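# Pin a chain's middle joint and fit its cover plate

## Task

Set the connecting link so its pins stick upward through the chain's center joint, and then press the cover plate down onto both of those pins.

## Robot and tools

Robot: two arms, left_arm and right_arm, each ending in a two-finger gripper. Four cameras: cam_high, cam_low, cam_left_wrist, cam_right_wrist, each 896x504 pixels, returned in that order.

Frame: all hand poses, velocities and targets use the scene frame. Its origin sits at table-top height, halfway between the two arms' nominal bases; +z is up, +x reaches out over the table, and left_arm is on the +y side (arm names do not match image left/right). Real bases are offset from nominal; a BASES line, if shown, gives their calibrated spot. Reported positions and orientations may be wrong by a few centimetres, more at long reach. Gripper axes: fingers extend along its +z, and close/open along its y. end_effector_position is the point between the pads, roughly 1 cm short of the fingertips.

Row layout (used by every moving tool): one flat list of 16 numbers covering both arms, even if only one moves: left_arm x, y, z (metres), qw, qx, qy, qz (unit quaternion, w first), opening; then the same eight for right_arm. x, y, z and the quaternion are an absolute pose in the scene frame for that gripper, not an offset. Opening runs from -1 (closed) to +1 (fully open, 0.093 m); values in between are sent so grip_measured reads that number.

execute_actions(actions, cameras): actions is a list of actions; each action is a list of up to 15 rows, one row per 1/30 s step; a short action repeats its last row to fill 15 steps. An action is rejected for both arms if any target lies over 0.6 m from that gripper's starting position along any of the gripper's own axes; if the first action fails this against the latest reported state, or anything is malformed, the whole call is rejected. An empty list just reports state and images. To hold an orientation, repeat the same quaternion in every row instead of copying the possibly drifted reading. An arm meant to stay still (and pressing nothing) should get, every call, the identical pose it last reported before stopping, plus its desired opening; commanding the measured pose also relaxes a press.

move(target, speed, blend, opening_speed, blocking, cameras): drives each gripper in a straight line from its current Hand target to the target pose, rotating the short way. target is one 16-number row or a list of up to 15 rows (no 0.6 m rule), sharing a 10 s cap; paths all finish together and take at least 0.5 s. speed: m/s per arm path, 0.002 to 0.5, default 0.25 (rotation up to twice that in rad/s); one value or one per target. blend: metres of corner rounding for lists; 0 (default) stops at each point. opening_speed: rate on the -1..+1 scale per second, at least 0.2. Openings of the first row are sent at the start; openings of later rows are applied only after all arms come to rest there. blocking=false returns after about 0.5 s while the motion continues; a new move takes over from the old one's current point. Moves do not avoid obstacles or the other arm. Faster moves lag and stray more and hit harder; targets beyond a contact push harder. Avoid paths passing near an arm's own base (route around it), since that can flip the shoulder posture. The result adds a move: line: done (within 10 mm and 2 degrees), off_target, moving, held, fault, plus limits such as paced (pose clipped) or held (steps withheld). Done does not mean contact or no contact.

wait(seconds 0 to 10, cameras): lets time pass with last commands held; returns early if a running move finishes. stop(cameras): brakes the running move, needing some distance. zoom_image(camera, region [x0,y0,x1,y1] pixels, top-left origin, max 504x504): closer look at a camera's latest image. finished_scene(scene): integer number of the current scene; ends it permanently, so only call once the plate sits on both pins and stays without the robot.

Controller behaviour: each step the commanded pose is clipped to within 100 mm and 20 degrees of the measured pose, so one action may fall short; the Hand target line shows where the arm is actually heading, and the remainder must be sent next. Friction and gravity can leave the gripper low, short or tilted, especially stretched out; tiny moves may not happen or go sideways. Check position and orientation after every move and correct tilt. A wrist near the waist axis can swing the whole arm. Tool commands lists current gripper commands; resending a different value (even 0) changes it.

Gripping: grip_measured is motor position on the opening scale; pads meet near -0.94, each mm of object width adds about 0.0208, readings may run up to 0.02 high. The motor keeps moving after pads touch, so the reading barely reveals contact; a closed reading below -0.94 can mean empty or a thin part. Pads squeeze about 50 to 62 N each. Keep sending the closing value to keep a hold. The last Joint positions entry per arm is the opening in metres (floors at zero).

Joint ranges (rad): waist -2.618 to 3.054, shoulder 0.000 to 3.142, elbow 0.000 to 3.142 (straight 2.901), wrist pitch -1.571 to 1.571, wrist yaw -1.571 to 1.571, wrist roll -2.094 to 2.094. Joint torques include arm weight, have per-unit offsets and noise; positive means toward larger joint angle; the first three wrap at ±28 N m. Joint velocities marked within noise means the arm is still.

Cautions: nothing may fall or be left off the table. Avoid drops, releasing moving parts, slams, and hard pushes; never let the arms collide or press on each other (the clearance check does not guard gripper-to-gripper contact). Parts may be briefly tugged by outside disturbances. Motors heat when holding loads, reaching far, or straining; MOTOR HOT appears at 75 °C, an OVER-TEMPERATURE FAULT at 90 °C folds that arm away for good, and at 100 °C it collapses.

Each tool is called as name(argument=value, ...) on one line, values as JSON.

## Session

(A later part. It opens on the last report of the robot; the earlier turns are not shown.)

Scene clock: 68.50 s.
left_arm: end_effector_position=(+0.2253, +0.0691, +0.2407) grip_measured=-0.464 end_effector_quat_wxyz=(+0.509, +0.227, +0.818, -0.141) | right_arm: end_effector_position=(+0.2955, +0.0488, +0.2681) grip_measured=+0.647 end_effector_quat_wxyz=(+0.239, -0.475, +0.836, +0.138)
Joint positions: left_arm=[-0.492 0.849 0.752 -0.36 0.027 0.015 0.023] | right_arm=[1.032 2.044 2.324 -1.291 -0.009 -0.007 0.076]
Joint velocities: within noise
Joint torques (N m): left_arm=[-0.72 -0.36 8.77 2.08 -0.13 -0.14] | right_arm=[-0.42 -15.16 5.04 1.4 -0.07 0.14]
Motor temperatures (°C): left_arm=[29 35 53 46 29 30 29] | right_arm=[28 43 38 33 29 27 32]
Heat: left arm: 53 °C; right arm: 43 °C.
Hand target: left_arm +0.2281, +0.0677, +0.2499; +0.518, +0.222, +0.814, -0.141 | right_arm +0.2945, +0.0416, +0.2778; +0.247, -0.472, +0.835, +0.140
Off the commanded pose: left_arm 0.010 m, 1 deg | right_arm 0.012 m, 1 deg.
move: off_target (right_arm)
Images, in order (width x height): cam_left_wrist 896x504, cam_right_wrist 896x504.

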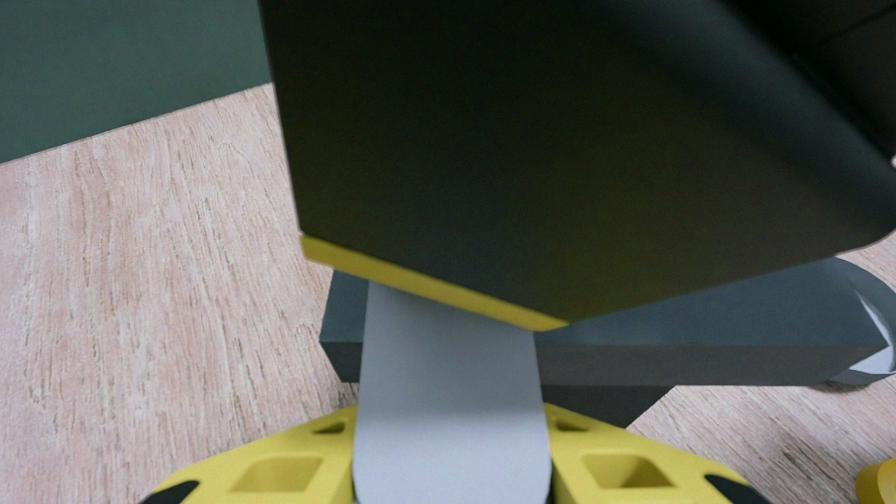

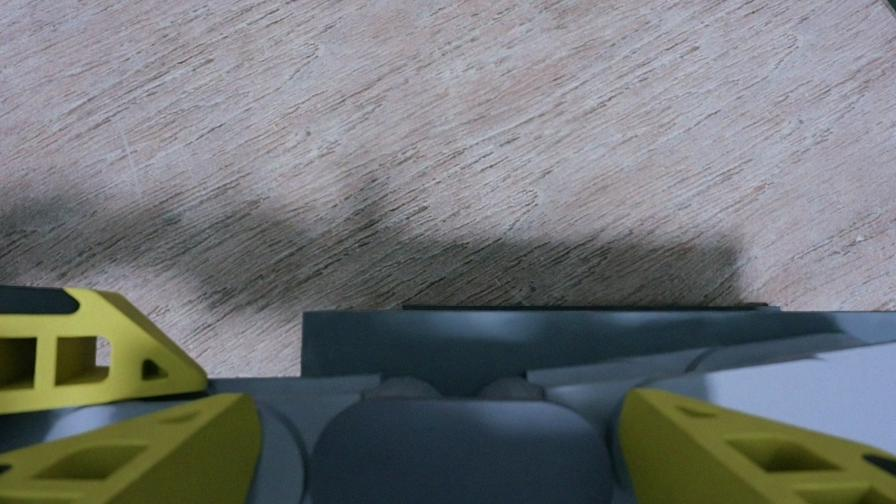

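move(target=[[0.2283,0.0676,0.250,0.5184,0.2218,0.8137,-0.1413,-0.7,0.2945,0.0420,0.281,0.2472,-0.4721,0.8345,0.1398,0.65],[0.2283,0.0676,0.250,0.5184,0.2218,0.8137,-0.1413,-0.7,0.2945,0.0420,0.281,0.2472,-0.4721,0.8345,0.1398,0.05]], opening_speed=0.4, speed=0.06, cameras=["cam_left_wrist","cam_right_wrist"])

Scene clock: 71.33 s.
left_arm: end_effector_position=(+0.2253, +0.0691, +0.2407) grip_measured=-0.464 end_effector_quat_wxyz=(+0.509, +0.227, +0.818, -0.141) | right_arm: end_effector_position=(+0.2972, +0.0478, +0.2682) grip_measured=+0.124 end_effector_quat_wxyz=(+0.241, -0.473, +0.837, +0.135)
Joint positions: left_arm=[-0.492 0.849 0.752 -0.36 0.027 0.015 0.023] | right_arm=[1.031 2.044 2.324 -1.291 -0.001 -0.007 0.051]
Joint velocities: within noise
Joint torques (N m): left_arm=[-0.69 -0.35 8.8 2.08 -0.13 -0.14] | right_arm=[-0.24 -14.05 7.65 1.25 -0.13 0.15]
Motor temperatures (°C): left_arm=[29 35 53 46 29 30 29] | right_arm=[28 44 38 33 29 27 32]
Heat: left arm: 53 °C; right arm: 44 °C.
Hand target: left_arm +0.2281, +0.0677, +0.2499; +0.518, +0.222, +0.814, -0.141 | right_arm +0.2945, +0.0420, +0.2808; +0.247, -0.472, +0.835, +0.140
Off the commanded pose: left_arm 0.010 m, 1 deg | right_arm 0.014 m, 1 deg.
move: off_target (right_arm); target 2's new opening was sent with right_arm's hand 0.015 m and 1 deg from that target
Images, in order (width x height): cam_left_wrist 896x504, cam_right_wrist 896x504.

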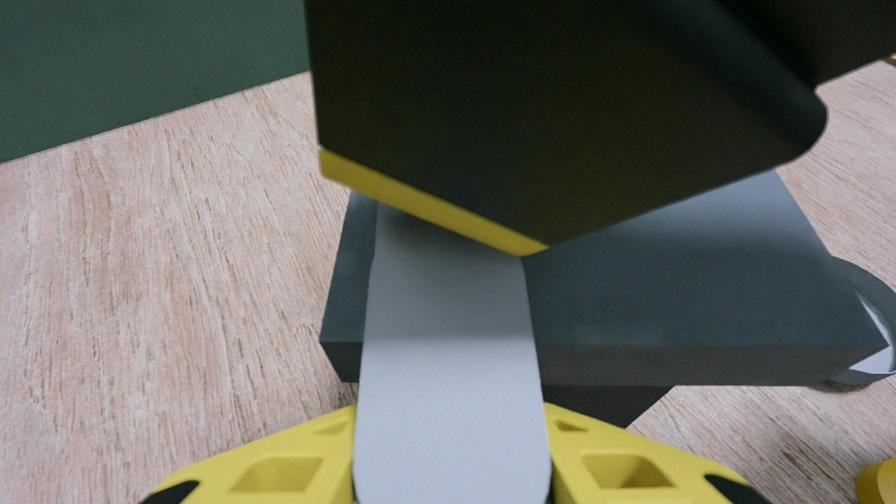

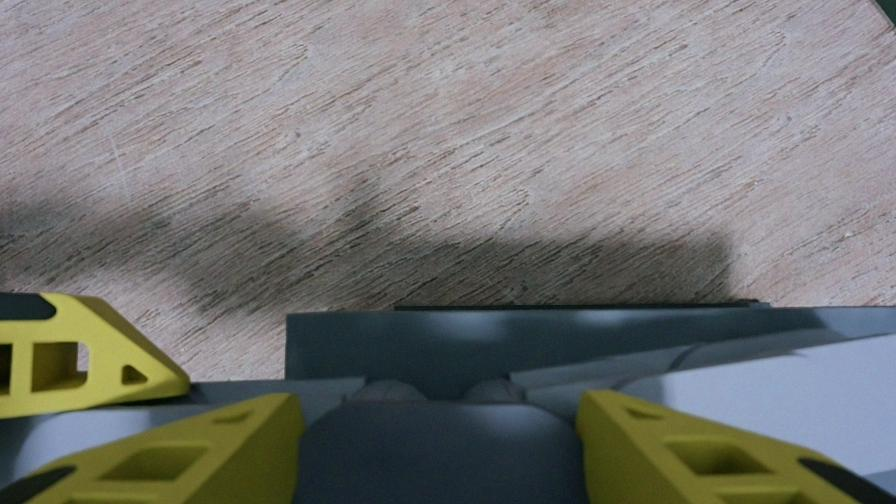

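move(target=[0.2283,0.0676,0.250,0.5184,0.2218,0.8137,-0.1413,-0.7,0.2945,0.0410,0.292,0.2472,-0.4721,0.8345,0.1398,0.0], speed=0.03, cameras=["cam_low","cam_left_wrist","cam_right_wrist"])

Scene clock: 72.73 s.
left_arm: end_effector_position=(+0.2253, +0.0691, +0.2407) grip_measured=-0.464 end_effector_quat_wxyz=(+0.509, +0.227, +0.818, -0.141) | right_arm: end_effector_position=(+0.2924, +0.0398, +0.2941) grip_measured=+0.120 end_effector_quat_wxyz=(+0.252, -0.471, +0.833, +0.140)
Joint positions: left_arm=[-0.492 0.849 0.752 -0.36 0.027 0.015 0.023] | right_arm=[1.031 2.044 2.43 -1.372 -0.001 -0.007 0.051]
Joint velocities: within noise
Joint torques (N m): left_arm=[-0.66 -0.35 8.81 2.08 -0.13 -0.14] | right_arm=[-0.38 -9.59 8.24 1.33 -0.14 0.13]
Motor temperatures (°C): left_arm=[29 35 53 47 29 30 29] | right_arm=[28 44 38 33 29 27 32]
Heat: left arm: 53 °C; right arm: 44 °C.
Hand target: left_arm +0.2281, +0.0677, +0.2499; +0.518, +0.222, +0.814, -0.141 | right_arm +0.2945, +0.0409, +0.2919; +0.248, -0.472, +0.834, +0.140
Off the commanded pose: left_arm 0.010 m, 1 deg | right_arm 0.003 m, 1 deg.
move: done
Images, in order (width x height): cam_low 896x504, cam_left_wrist 896x504, cam_right_wrist 896x504.

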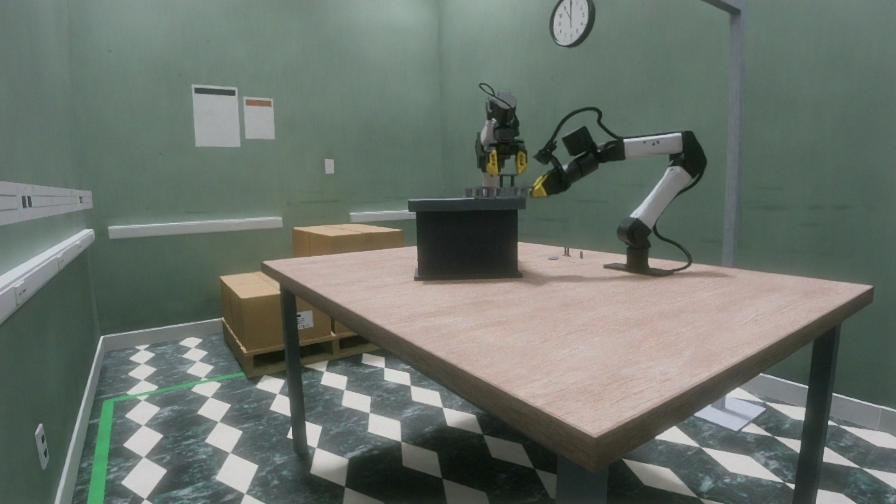

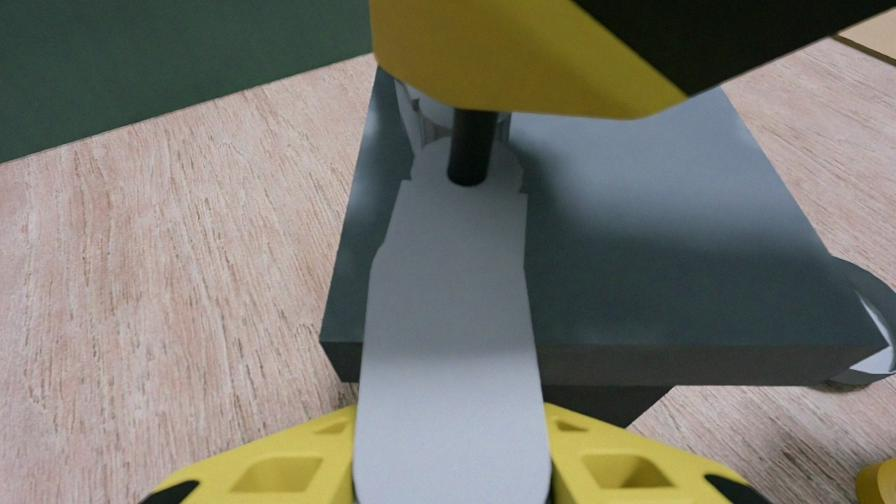

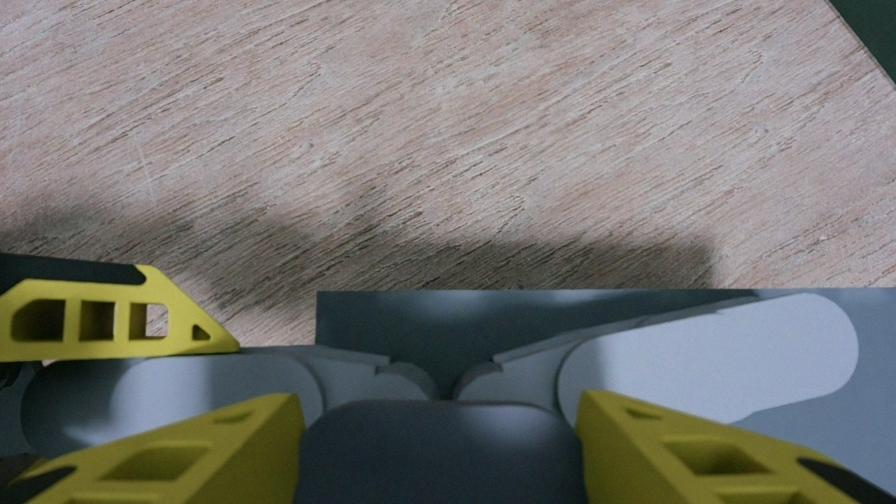

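move(target=[0.2283,0.0676,0.250,0.5184,0.2218,0.8137,-0.1413,-0.7,0.2965,0.0430,0.305,0.2472,-0.4721,0.8345,0.1398,0.0], speed=0.03, cameras=["cam_low","cam_left_wrist","cam_right_wrist"])

Scene clock: 74.53 s.
left_arm: end_effector_position=(+0.2253, +0.0691, +0.2407) grip_measured=-0.464 end_effector_quat_wxyz=(+0.509, +0.227, +0.818, -0.141) | right_arm: end_effector_position=(+0.2927, +0.0404, +0.3083) grip_measured=+0.120 end_effector_quat_wxyz=(+0.250, -0.472, +0.834, +0.140)
Joint positions: left_arm=[-0.492 0.849 0.752 -0.36 0.027 0.015 0.023] | right_arm=[1.031 2.171 2.722 -1.542 -0.001 -0.007 0.051]
Joint velocities: within noise
Joint torques (N m): left_arm=[-0.68 -0.36 8.81 2.08 -0.13 -0.15] | right_arm=[-0.5 -9.65 7.53 1.48 -0.15 0.12]
Motor temperatures (°C): left_arm=[29 35 53 47 29 30 29] | right_arm=[28 44 38 33 29 27 32]
Heat: left arm: 53 °C; right arm: 44 °C.
Hand target: left_arm +0.2281, +0.0677, +0.2499; +0.518, +0.222, +0.814, -0.141 | right_arm +0.2965, +0.0428, +0.3049; +0.248, -0.472, +0.834, +0.140
Off the commanded pose: left_arm 0.010 m, 1 deg | right_arm 0.006 m, 0 deg.
move: done
Images, in order (width x height): cam_low 896x504, cam_left_wrist 896x504, cam_right_wrist 896x504.

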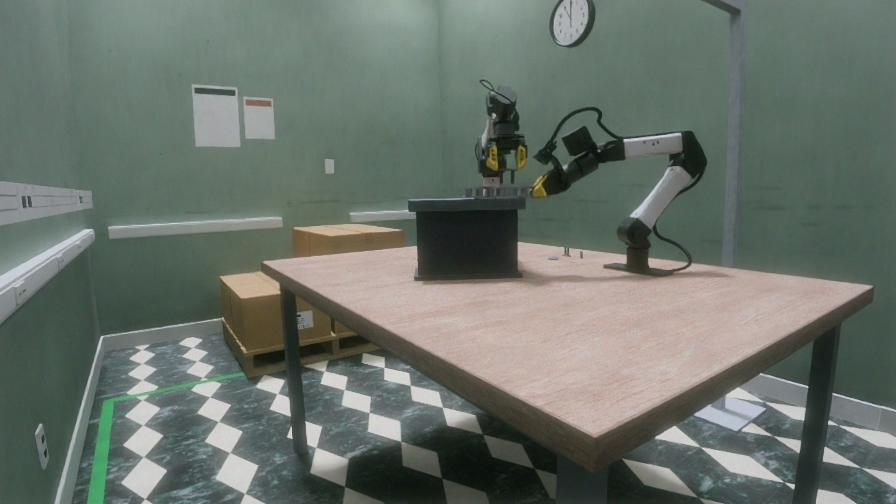

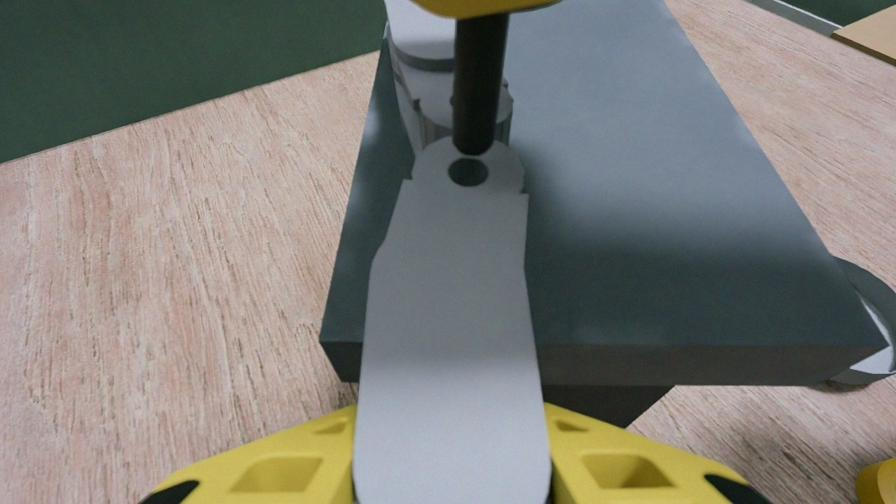

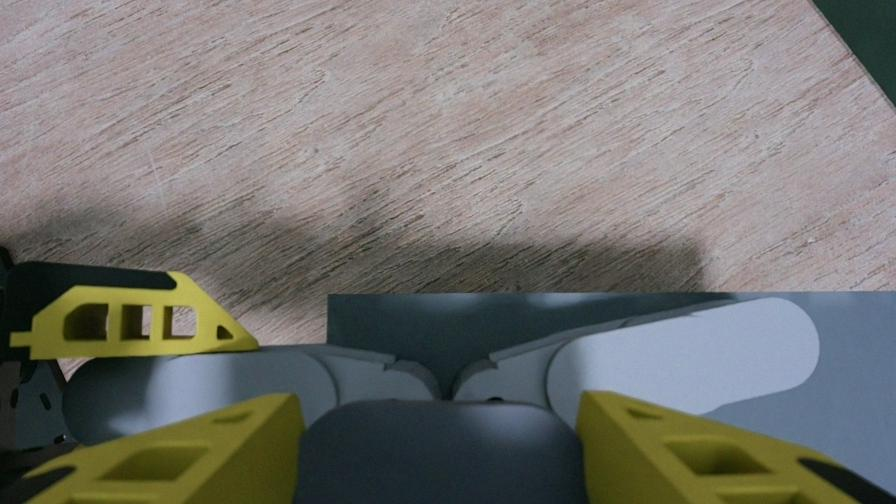

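move(target=[[0.2283,0.0676,0.250,0.5184,0.2218,0.8137,-0.1413,-0.7,0.275,0.010,0.312,0.2472,-0.4721,0.8345,0.1398,0.0],[0.2283,0.0676,0.250,0.5184,0.2218,0.8137,-0.1413,-0.7,0.17,-0.12,0.30,0.2588,-0.5000,0.8138,0.1500,0.0]], speed=[0.06,0.15])

Scene clock: 79.50 s.
left_arm: end_effector_position=(+0.2255, +0.0690, +0.2409) grip_measured=-0.464 end_effector_quat_wxyz=(+0.510, +0.227, +0.818, -0.141) | right_arm: end_effector_position=(+0.1722, -0.1173, +0.3048) grip_measured=+0.003 end_effector_quat_wxyz=(+0.265, -0.500, +0.810, +0.156)
Joint positions: left_arm=[-0.492 0.849 0.753 -0.36 0.027 0.015 0.023] | right_arm=[1.111 1.226 1.572 -1.292 0.011 -0.007 0.045]
Joint velocities: within noise
Joint torques (N m): left_arm=[-0.7 -0.39 8.79 2.08 -0.13 -0.14] | right_arm=[0.53 -3.73 5.15 1.45 -0.02 0.25]
Motor temperatures (°C): left_arm=[29 35 54 47 29 30 29] | right_arm=[28 44 38 33 29 27 32]
Heat: left arm: 54 °C; right arm: 44 °C.
Hand target: left_arm +0.2281, +0.0677, +0.2501; +0.519, +0.222, +0.814, -0.141 | right_arm +0.1701, -0.1200, +0.3001; +0.259, -0.500, +0.813, +0.150
Off the commanded pose: left_arm 0.010 m, 1 deg | right_arm 0.006 m, 1 deg.
move: done

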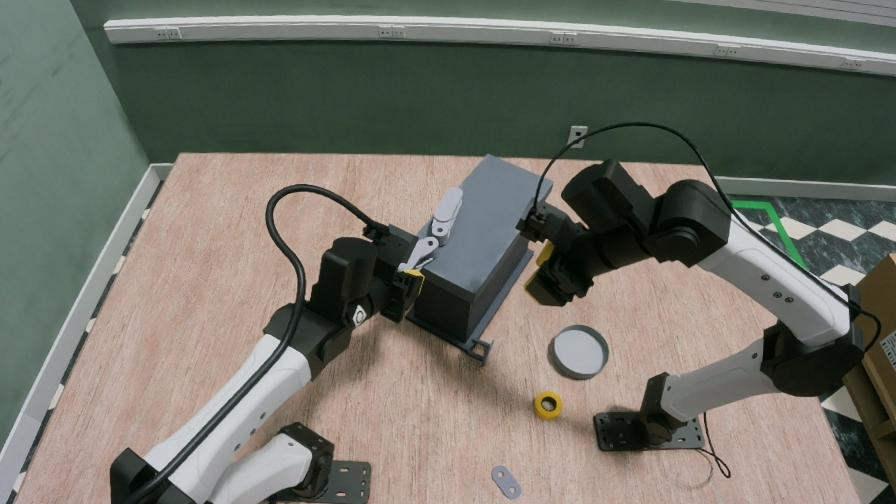

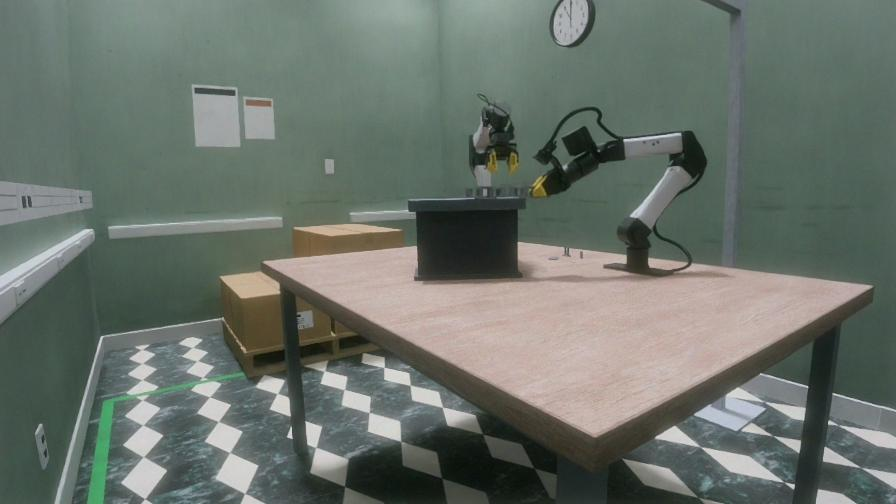

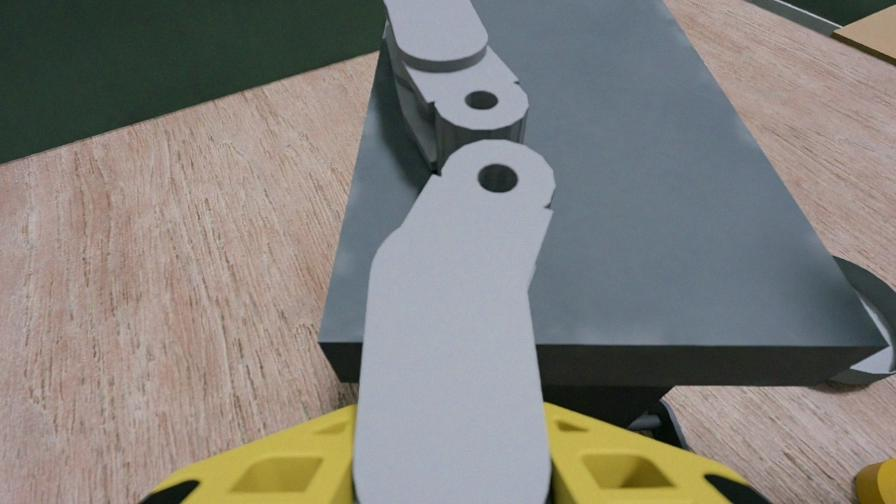

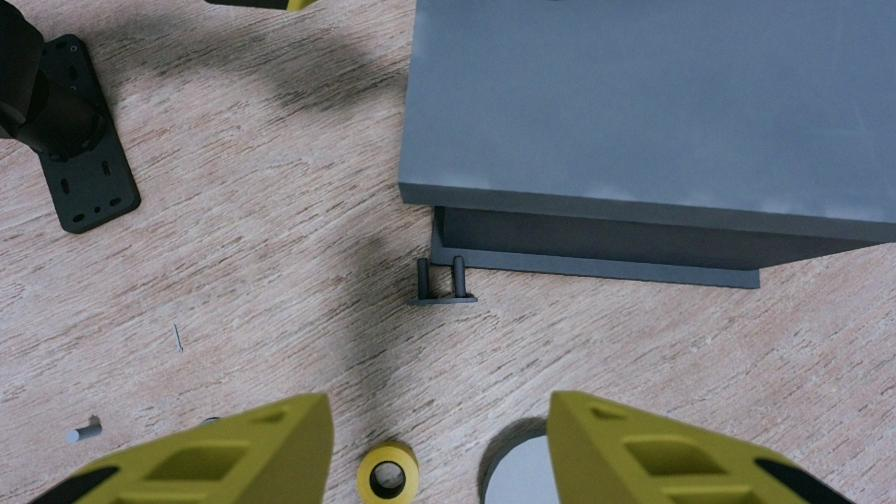

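move(target=[[0.2283,0.0676,0.278,0.5184,0.2218,0.8137,-0.1413,-0.7,0.15,-0.150,0.20,0.3564,-0.4869,0.7644,0.2271,0.5],[0.268,-0.012,0.278,0.5184,0.2218,0.8137,-0.1413,-0.7,0.160,-0.130,0.10,0.3564,-0.4869,0.7644,0.2271,0.5]], speed=[0.1,0.1])

Scene clock: 86.87 s.
left_arm: end_effector_position=(+0.2555, -0.0030, +0.2459) grip_measured=-0.464 end_effector_quat_wxyz=(+0.475, +0.242, +0.837, -0.125) | right_arm: end_effector_position=(+0.1607, -0.1283, +0.1068) grip_measured=+0.497 end_effector_quat_wxyz=(+0.363, -0.482, +0.763, +0.230)
Joint positions: left_arm=[-0.7 1.184 0.999 -0.366 -0.152 -0.069 0.023] | right_arm=[1.111 0.767 0.379 -0.293 -0.02 -0.015 0.069]
Joint velocities: within noise
Joint torques (N m): left_arm=[-0.59 -3.29 10.4 2.58 -0.23 -0.21] | right_arm=[-0.46 -0.01 6.57 1.93 -0.19 0.08]
Motor temperatures (°C): left_arm=[29 35 54 48 29 30 29] | right_arm=[28 43 38 34 29 27 32]
Heat: left arm: 54 °C; right arm: 43 °C.
Hand target: left_arm +0.2654, -0.0100, +0.2782; +0.518, +0.222, +0.814, -0.142 | right_arm +0.1599, -0.1301, +0.1000; +0.356, -0.487, +0.764, +0.227
Off the commanded pose: left_arm 0.036 m, 6 deg | right_arm 0.007 m, 1 deg.
move: off_target (left_arm)

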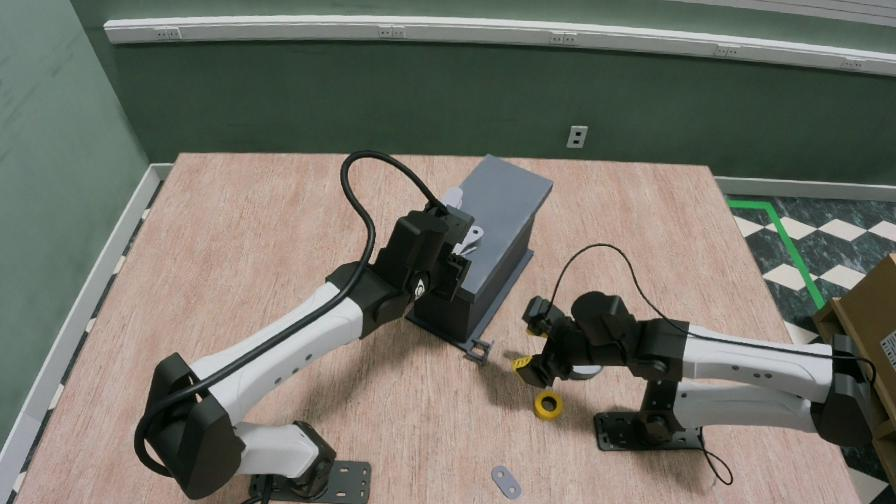

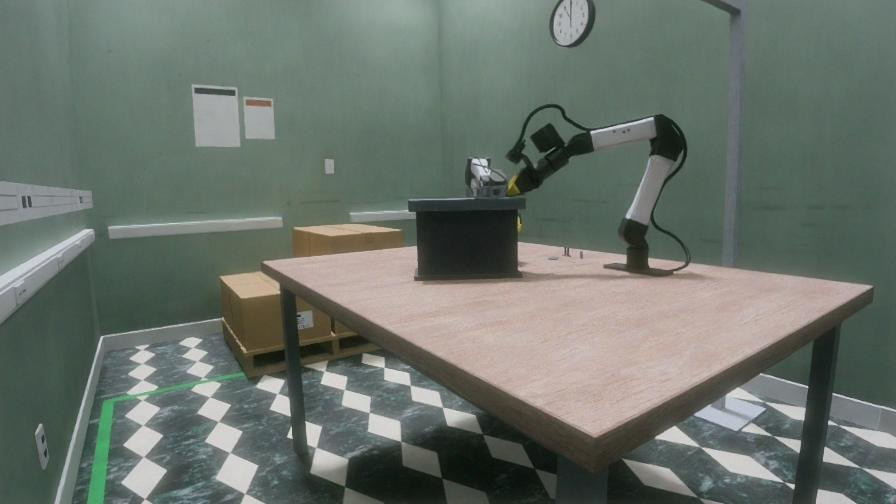

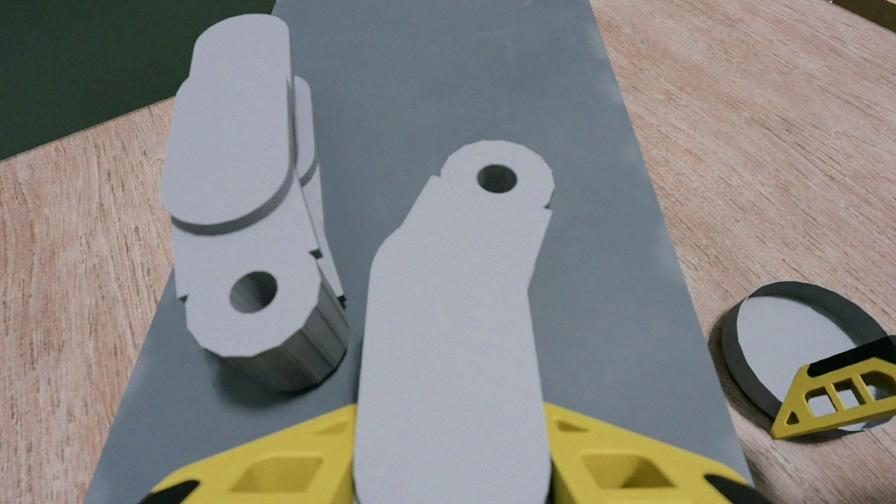

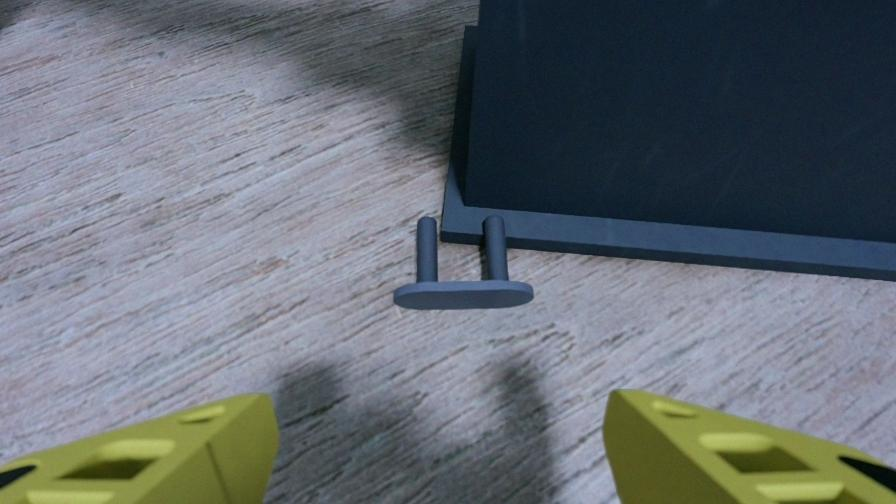

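move(target=[0.262,-0.010,0.258,0.4924,0.2418,0.8260,-0.1313,-0.7,0.16,-0.13,0.10,0.3564,-0.4869,0.7644,0.2271,0.5], speed=0.05, cameras=["cam_high","cam_low","cam_left_wrist"])

Scene clock: 88.57 s.
left_arm: end_effector_position=(+0.2563, -0.0037, +0.2451) grip_measured=-0.464 end_effector_quat_wxyz=(+0.475, +0.242, +0.837, -0.125) | right_arm: end_effector_position=(+0.1607, -0.1282, +0.1069) grip_measured=+0.497 end_effector_quat_wxyz=(+0.363, -0.482, +0.763, +0.231)
Joint positions: left_arm=[-0.7 1.188 0.999 -0.362 -0.152 -0.069 0.023] | right_arm=[1.111 0.767 0.379 -0.293 -0.021 -0.015 0.069]
Joint velocities: within noise
Joint torques (N m): left_arm=[-0.47 -2.7 8.9 2.24 -0.1 0.05] | right_arm=[-0.47 -0.05 6.54 1.87 -0.17 0.08]
Motor temperatures (°C): left_arm=[29 35 55 48 29 30 29] | right_arm=[28 42 38 34 29 27 32]
Heat: left arm: 55 °C; right arm: 42 °C.
Hand target: left_arm +0.2615, -0.0096, +0.2580; +0.492, +0.242, +0.826, -0.131 | right_arm +0.1599, -0.1301, +0.1001; +0.356, -0.487, +0.764, +0.227
Off the commanded pose: left_arm 0.015 m, 3 deg | right_arm 0.007 m, 1 deg.
move: off_target (left_arm)
Images, in order (width x height): cam_high 896x504, cam_low 896x504, cam_left_wrist 896x504.

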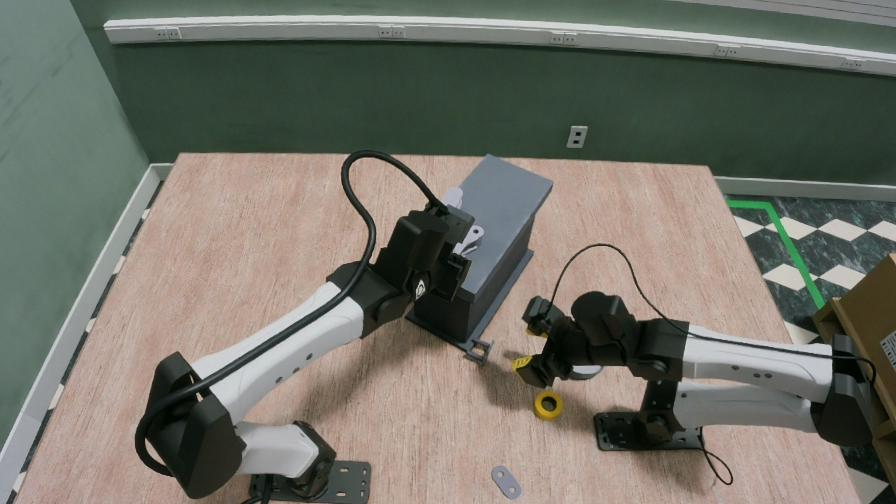

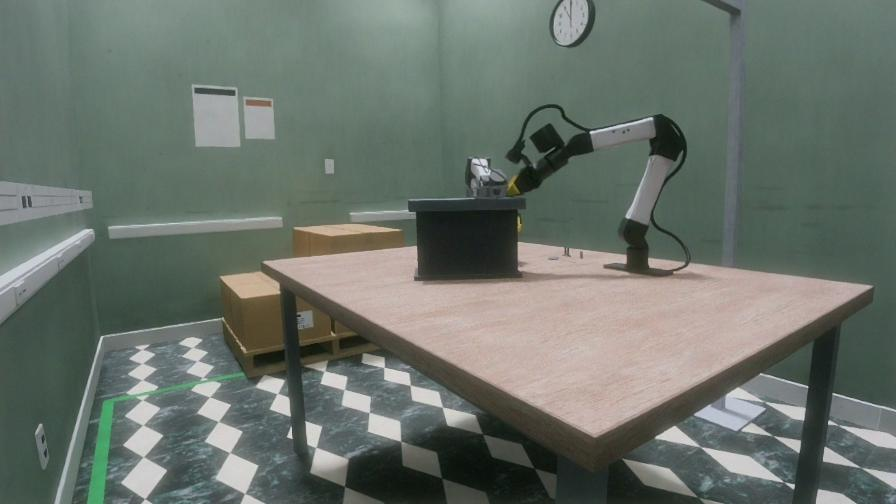

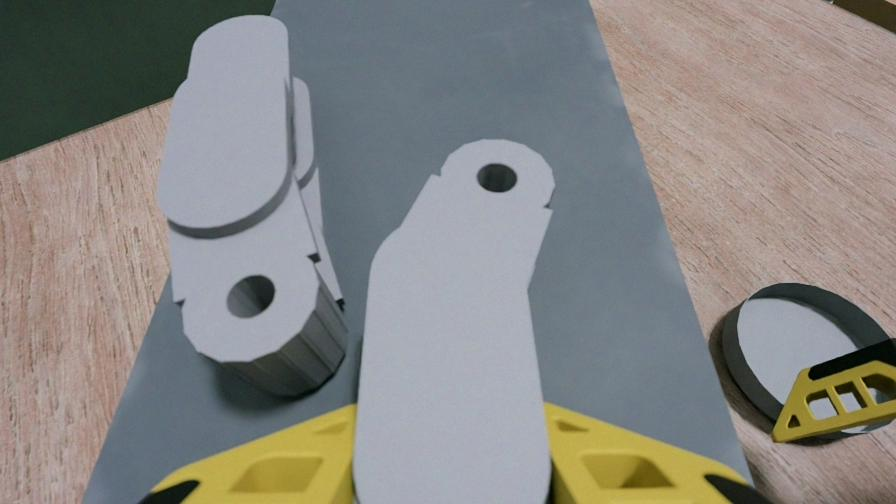

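move(target=[[0.262,-0.010,0.256,0.4924,0.2418,0.8260,-0.1313,0.1,0.16,-0.13,0.10,0.3564,-0.4869,0.7644,0.2271,0.5]], opening_speed=0.6, cameras=["cam_low","cam_left_wrist"])

Scene clock: 90.43 s.
left_arm: end_effector_position=(+0.2593, -0.0063, +0.2519) grip_measured=+0.098 end_effector_quat_wxyz=(+0.487, +0.238, +0.830, -0.131) | right_arm: end_effector_position=(+0.1607, -0.1281, +0.1070) grip_measured=+0.497 end_effector_quat_wxyz=(+0.364, -0.482, +0.763, +0.231)
Joint positions: left_arm=[-0.7 1.188 0.999 -0.33 -0.152 -0.069 0.05] | right_arm=[1.111 0.767 0.379 -0.292 -0.021 -0.015 0.069]
Joint velocities: within noise
Joint torques (N m): left_arm=[-0.44 -2.55 8.29 2.05 -0.09 0.05] | right_arm=[-0.46 -0.03 6.56 1.87 -0.18 0.08]
Motor temperatures (°C): left_arm=[29 35 55 48 29 30 29] | right_arm=[28 42 38 34 29 27 32]
Heat: left arm: 55 °C; right arm: 42 °C.
Hand target: left_arm +0.2619, -0.0099, +0.2559; +0.492, +0.242, +0.826, -0.131 | right_arm +0.1599, -0.1301, +0.1001; +0.356, -0.487, +0.764, +0.227
Off the commanded pose: left_arm 0.006 m, 1 deg | right_arm 0.007 m, 1 deg.
move: done
Images, in order (width x height): cam_low 896x504, cam_left_wrist 896x504.

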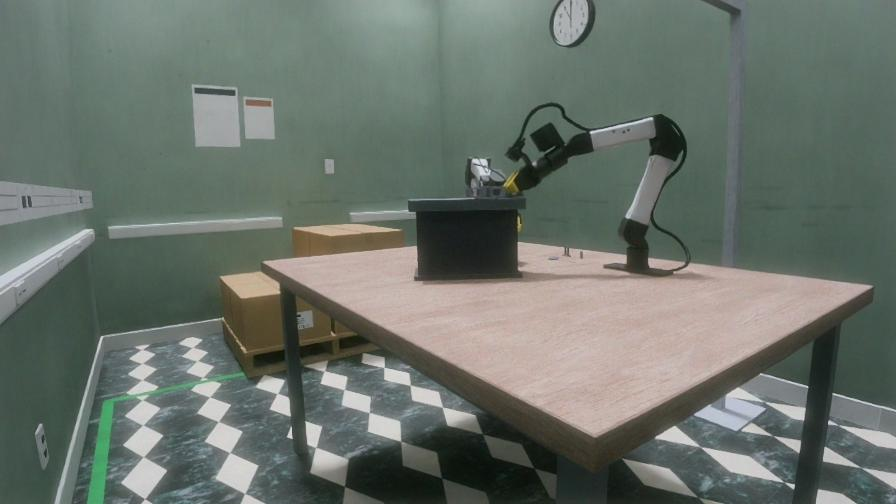

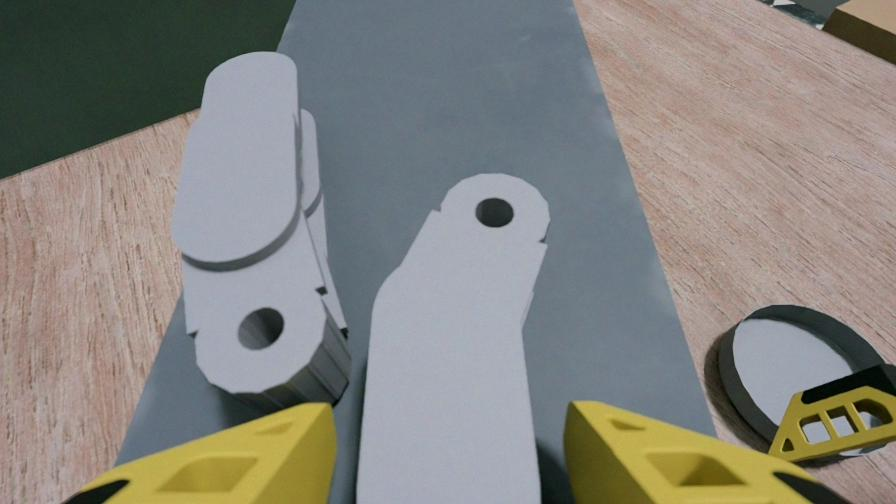

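move(target=[[0.245,0.000,0.285,0.4924,0.2418,0.8260,-0.1313,0.1,0.160,-0.13,0.095,0.3540,-0.4935,0.7599,0.2299,0.5],[0.17,0.08,0.32,0.4924,0.2418,0.8260,-0.1313,0.1,0.1835,-0.103,0.048,0.3540,-0.4935,0.7599,0.2299,0.5]], speed=[0.08,0.12])

Scene clock: 93.80 s.
left_arm: end_effector_position=(+0.1726, +0.0789, +0.3182) grip_measured=+0.098 end_effector_quat_wxyz=(+0.496, +0.234, +0.826, -0.132) | right_arm: end_effector_position=(+0.1846, -0.0990, +0.0557) grip_measured=+0.497 end_effector_quat_wxyz=(+0.362, -0.490, +0.758, +0.234)
Joint positions: left_arm=[-0.649 0.793 1.102 -0.806 -0.114 -0.045 0.05] | right_arm=[1.05 1.144 0.288 0.174 -0.082 -0.067 0.069]
Joint velocities: within noise
Joint torques (N m): left_arm=[0.28 0.27 7.57 1.78 0.11 0.12] | right_arm=[-0.64 -1.92 5.57 1.84 -0.2 0.07]
Motor temperatures (°C): left_arm=[29 36 54 47 29 30 29] | right_arm=[28 41 38 35 29 27 32]
Heat: left arm: 54 °C; right arm: 41 °C.
Hand target: left_arm +0.1700, +0.0800, +0.3200; +0.493, +0.241, +0.826, -0.131 | right_arm +0.1834, -0.1031, +0.0481; +0.354, -0.494, +0.760, +0.230
Off the commanded pose: left_arm 0.003 m, 1 deg | right_arm 0.009 m, 1 deg.
move: done

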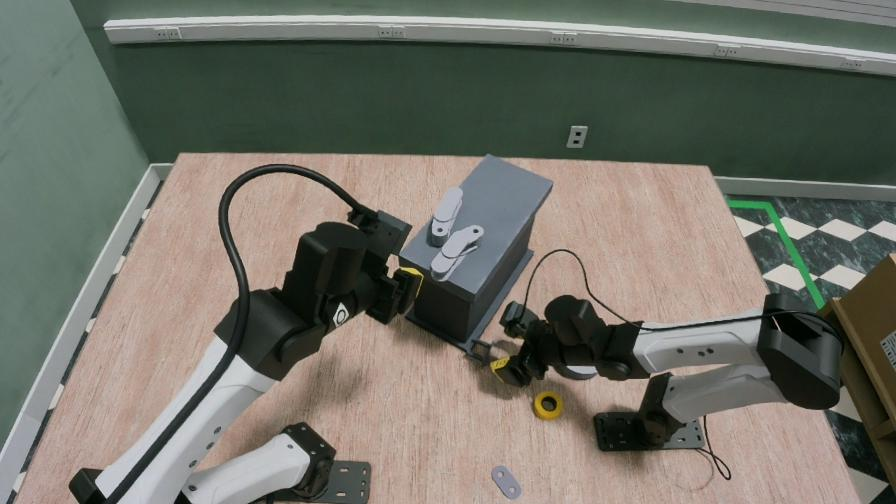

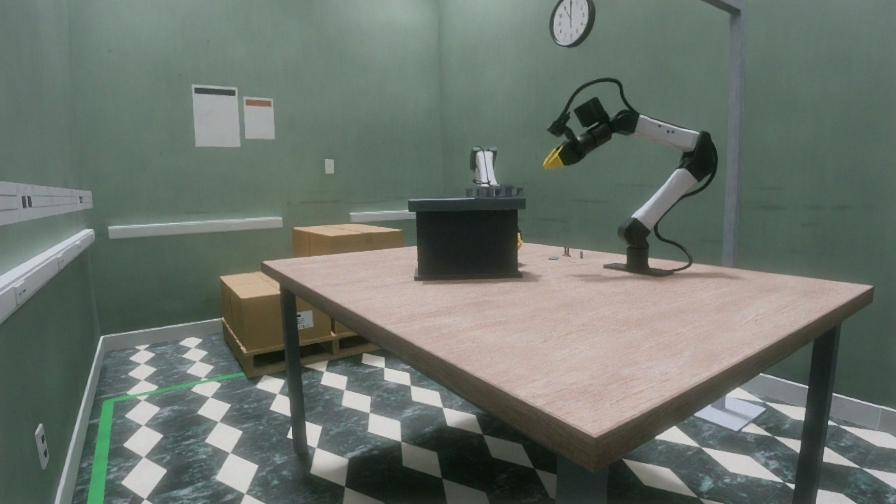

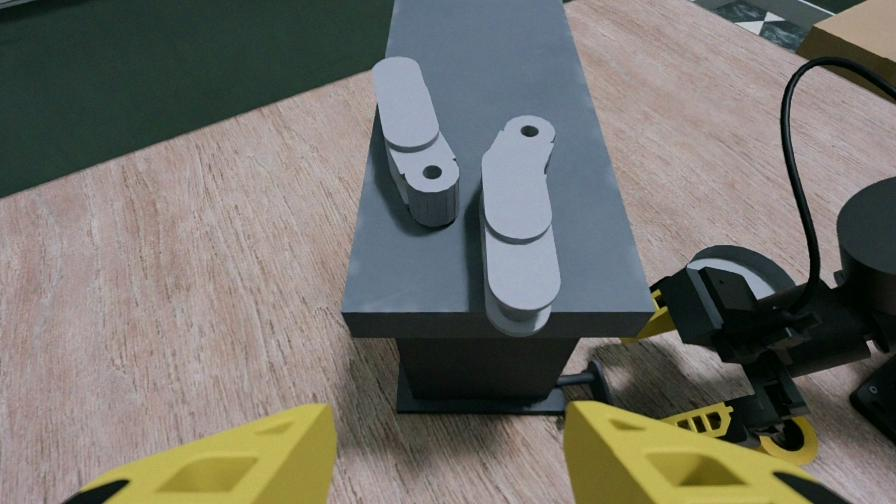

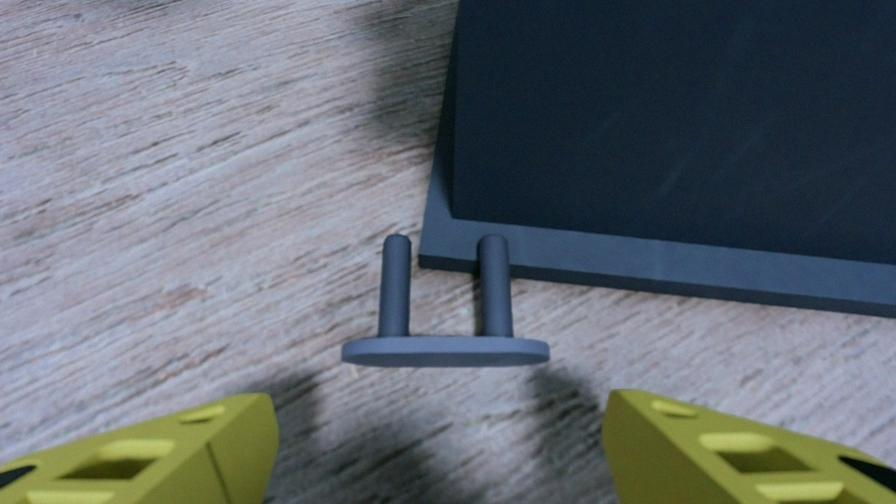

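move(target=[[0.17,0.08,0.32,0.4924,0.2418,0.8260,-0.1313,0.1,0.1985,-0.074,0.0165,0.3540,-0.4935,0.7599,0.2299,0.5]], speed=[0.05], cameras=["cam_left_wrist","cam_right_wrist"])

Scene clock: 96.07 s.
left_arm: end_effector_position=(+0.1725, +0.0788, +0.3180) grip_measured=+0.098 end_effector_quat_wxyz=(+0.495, +0.235, +0.826, -0.132) | right_arm: end_effector_position=(+0.1955, -0.0799, +0.0139) grip_measured=+0.497 end_effector_quat_wxyz=(+0.350, -0.493, +0.763, +0.228)
Joint positions: left_arm=[-0.649 0.793 1.102 -0.806 -0.114 -0.045 0.05] | right_arm=[1.05 1.479 0.291 0.476 -0.083 -0.067 0.069]
Joint velocities: within noise
Joint torques (N m): left_arm=[0.28 0.28 7.53 1.78 0.06 0.11] | right_arm=[0.05 -3.41 7.09 1.82 -0.13 0.13]
Motor temperatures (°C): left_arm=[29 35 54 47 29 30 29] | right_arm=[28 41 38 35 29 27 32]
Heat: left arm: 54 °C; right arm: 41 °C.
Hand target: left_arm +0.1700, +0.0800, +0.3200; +0.492, +0.242, +0.826, -0.131 | right_arm +0.1983, -0.0742, +0.0166; +0.354, -0.494, +0.760, +0.230
Off the commanded pose: left_arm 0.003 m, 1 deg | right_arm 0.007 m, 1 deg.
move: done
Images, in order (width x height): cam_left_wrist 896x504, cam_right_wrist 896x504.

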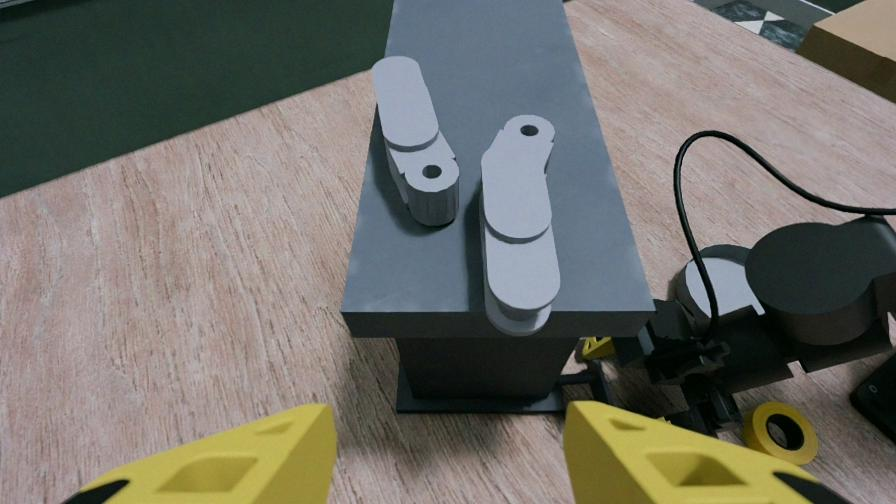

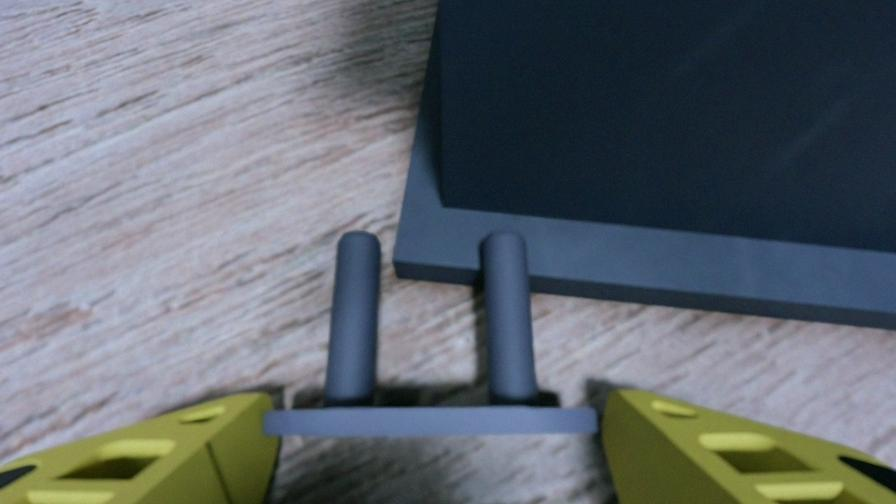

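move(target=[[0.17,0.08,0.32,0.4924,0.2418,0.8260,-0.1313,0.1,0.2005,-0.066,0.021,0.3540,-0.4935,0.7599,0.2299,0.5]], speed=[0.05], cameras=["cam_left_wrist","cam_right_wrist"])

Scene clock: 97.37 s.
left_arm: end_effector_position=(+0.1725, +0.0788, +0.3180) grip_measured=+0.098 end_effector_quat_wxyz=(+0.495, +0.235, +0.826, -0.132) | right_arm: end_effector_position=(+0.2002, -0.0695, +0.0224) grip_measured=+0.497 end_effector_quat_wxyz=(+0.359, -0.492, +0.758, +0.234)
Joint positions: left_arm=[-0.649 0.793 1.102 -0.806 -0.114 -0.045 0.05] | right_arm=[1.054 1.487 0.328 0.471 -0.083 -0.067 0.069]
Joint velocities: within noise
Joint torques (N m): left_arm=[0.29 0.25 7.54 1.78 0.06 0.11] | right_arm=[0.57 -3.63 7.21 1.69 -0.05 0.2]
Motor temperatures (°C): left_arm=[29 35 54 47 29 30 29] | right_arm=[28 41 38 35 29 27 32]
Heat: left arm: 54 °C; right arm: 41 °C.
Hand target: left_arm +0.1700, +0.0800, +0.3200; +0.492, +0.242, +0.826, -0.131 | right_arm +0.2005, -0.0662, +0.0210; +0.354, -0.494, +0.760, +0.230
Off the commanded pose: left_arm 0.003 m, 1 deg | right_arm 0.004 m, 1 deg.
move: done
Images, in order (width x height): cam_left_wrist 896x504, cam_right_wrist 896x504.

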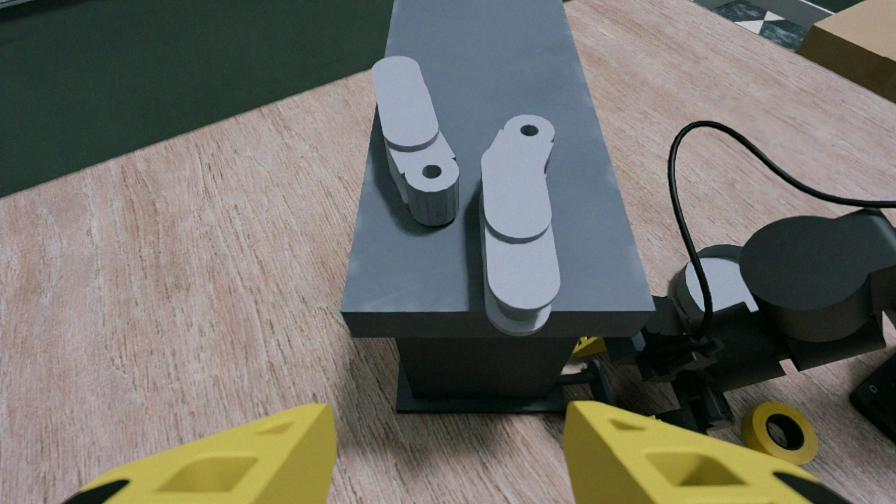

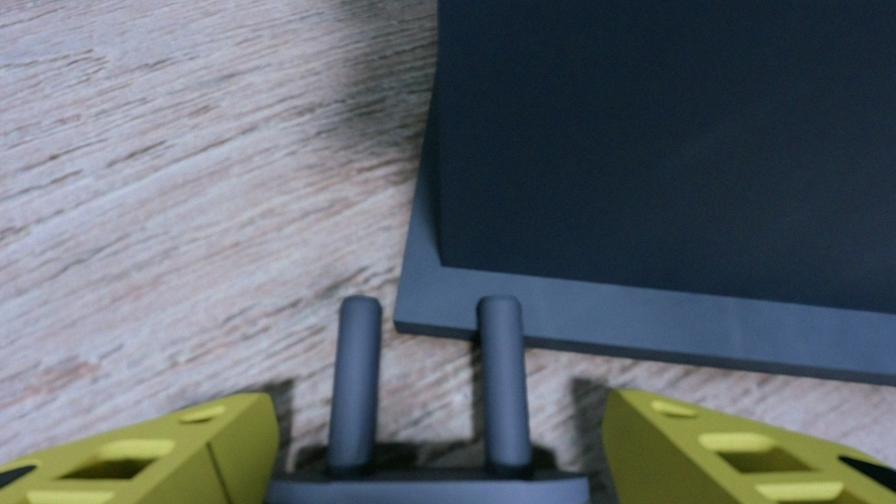

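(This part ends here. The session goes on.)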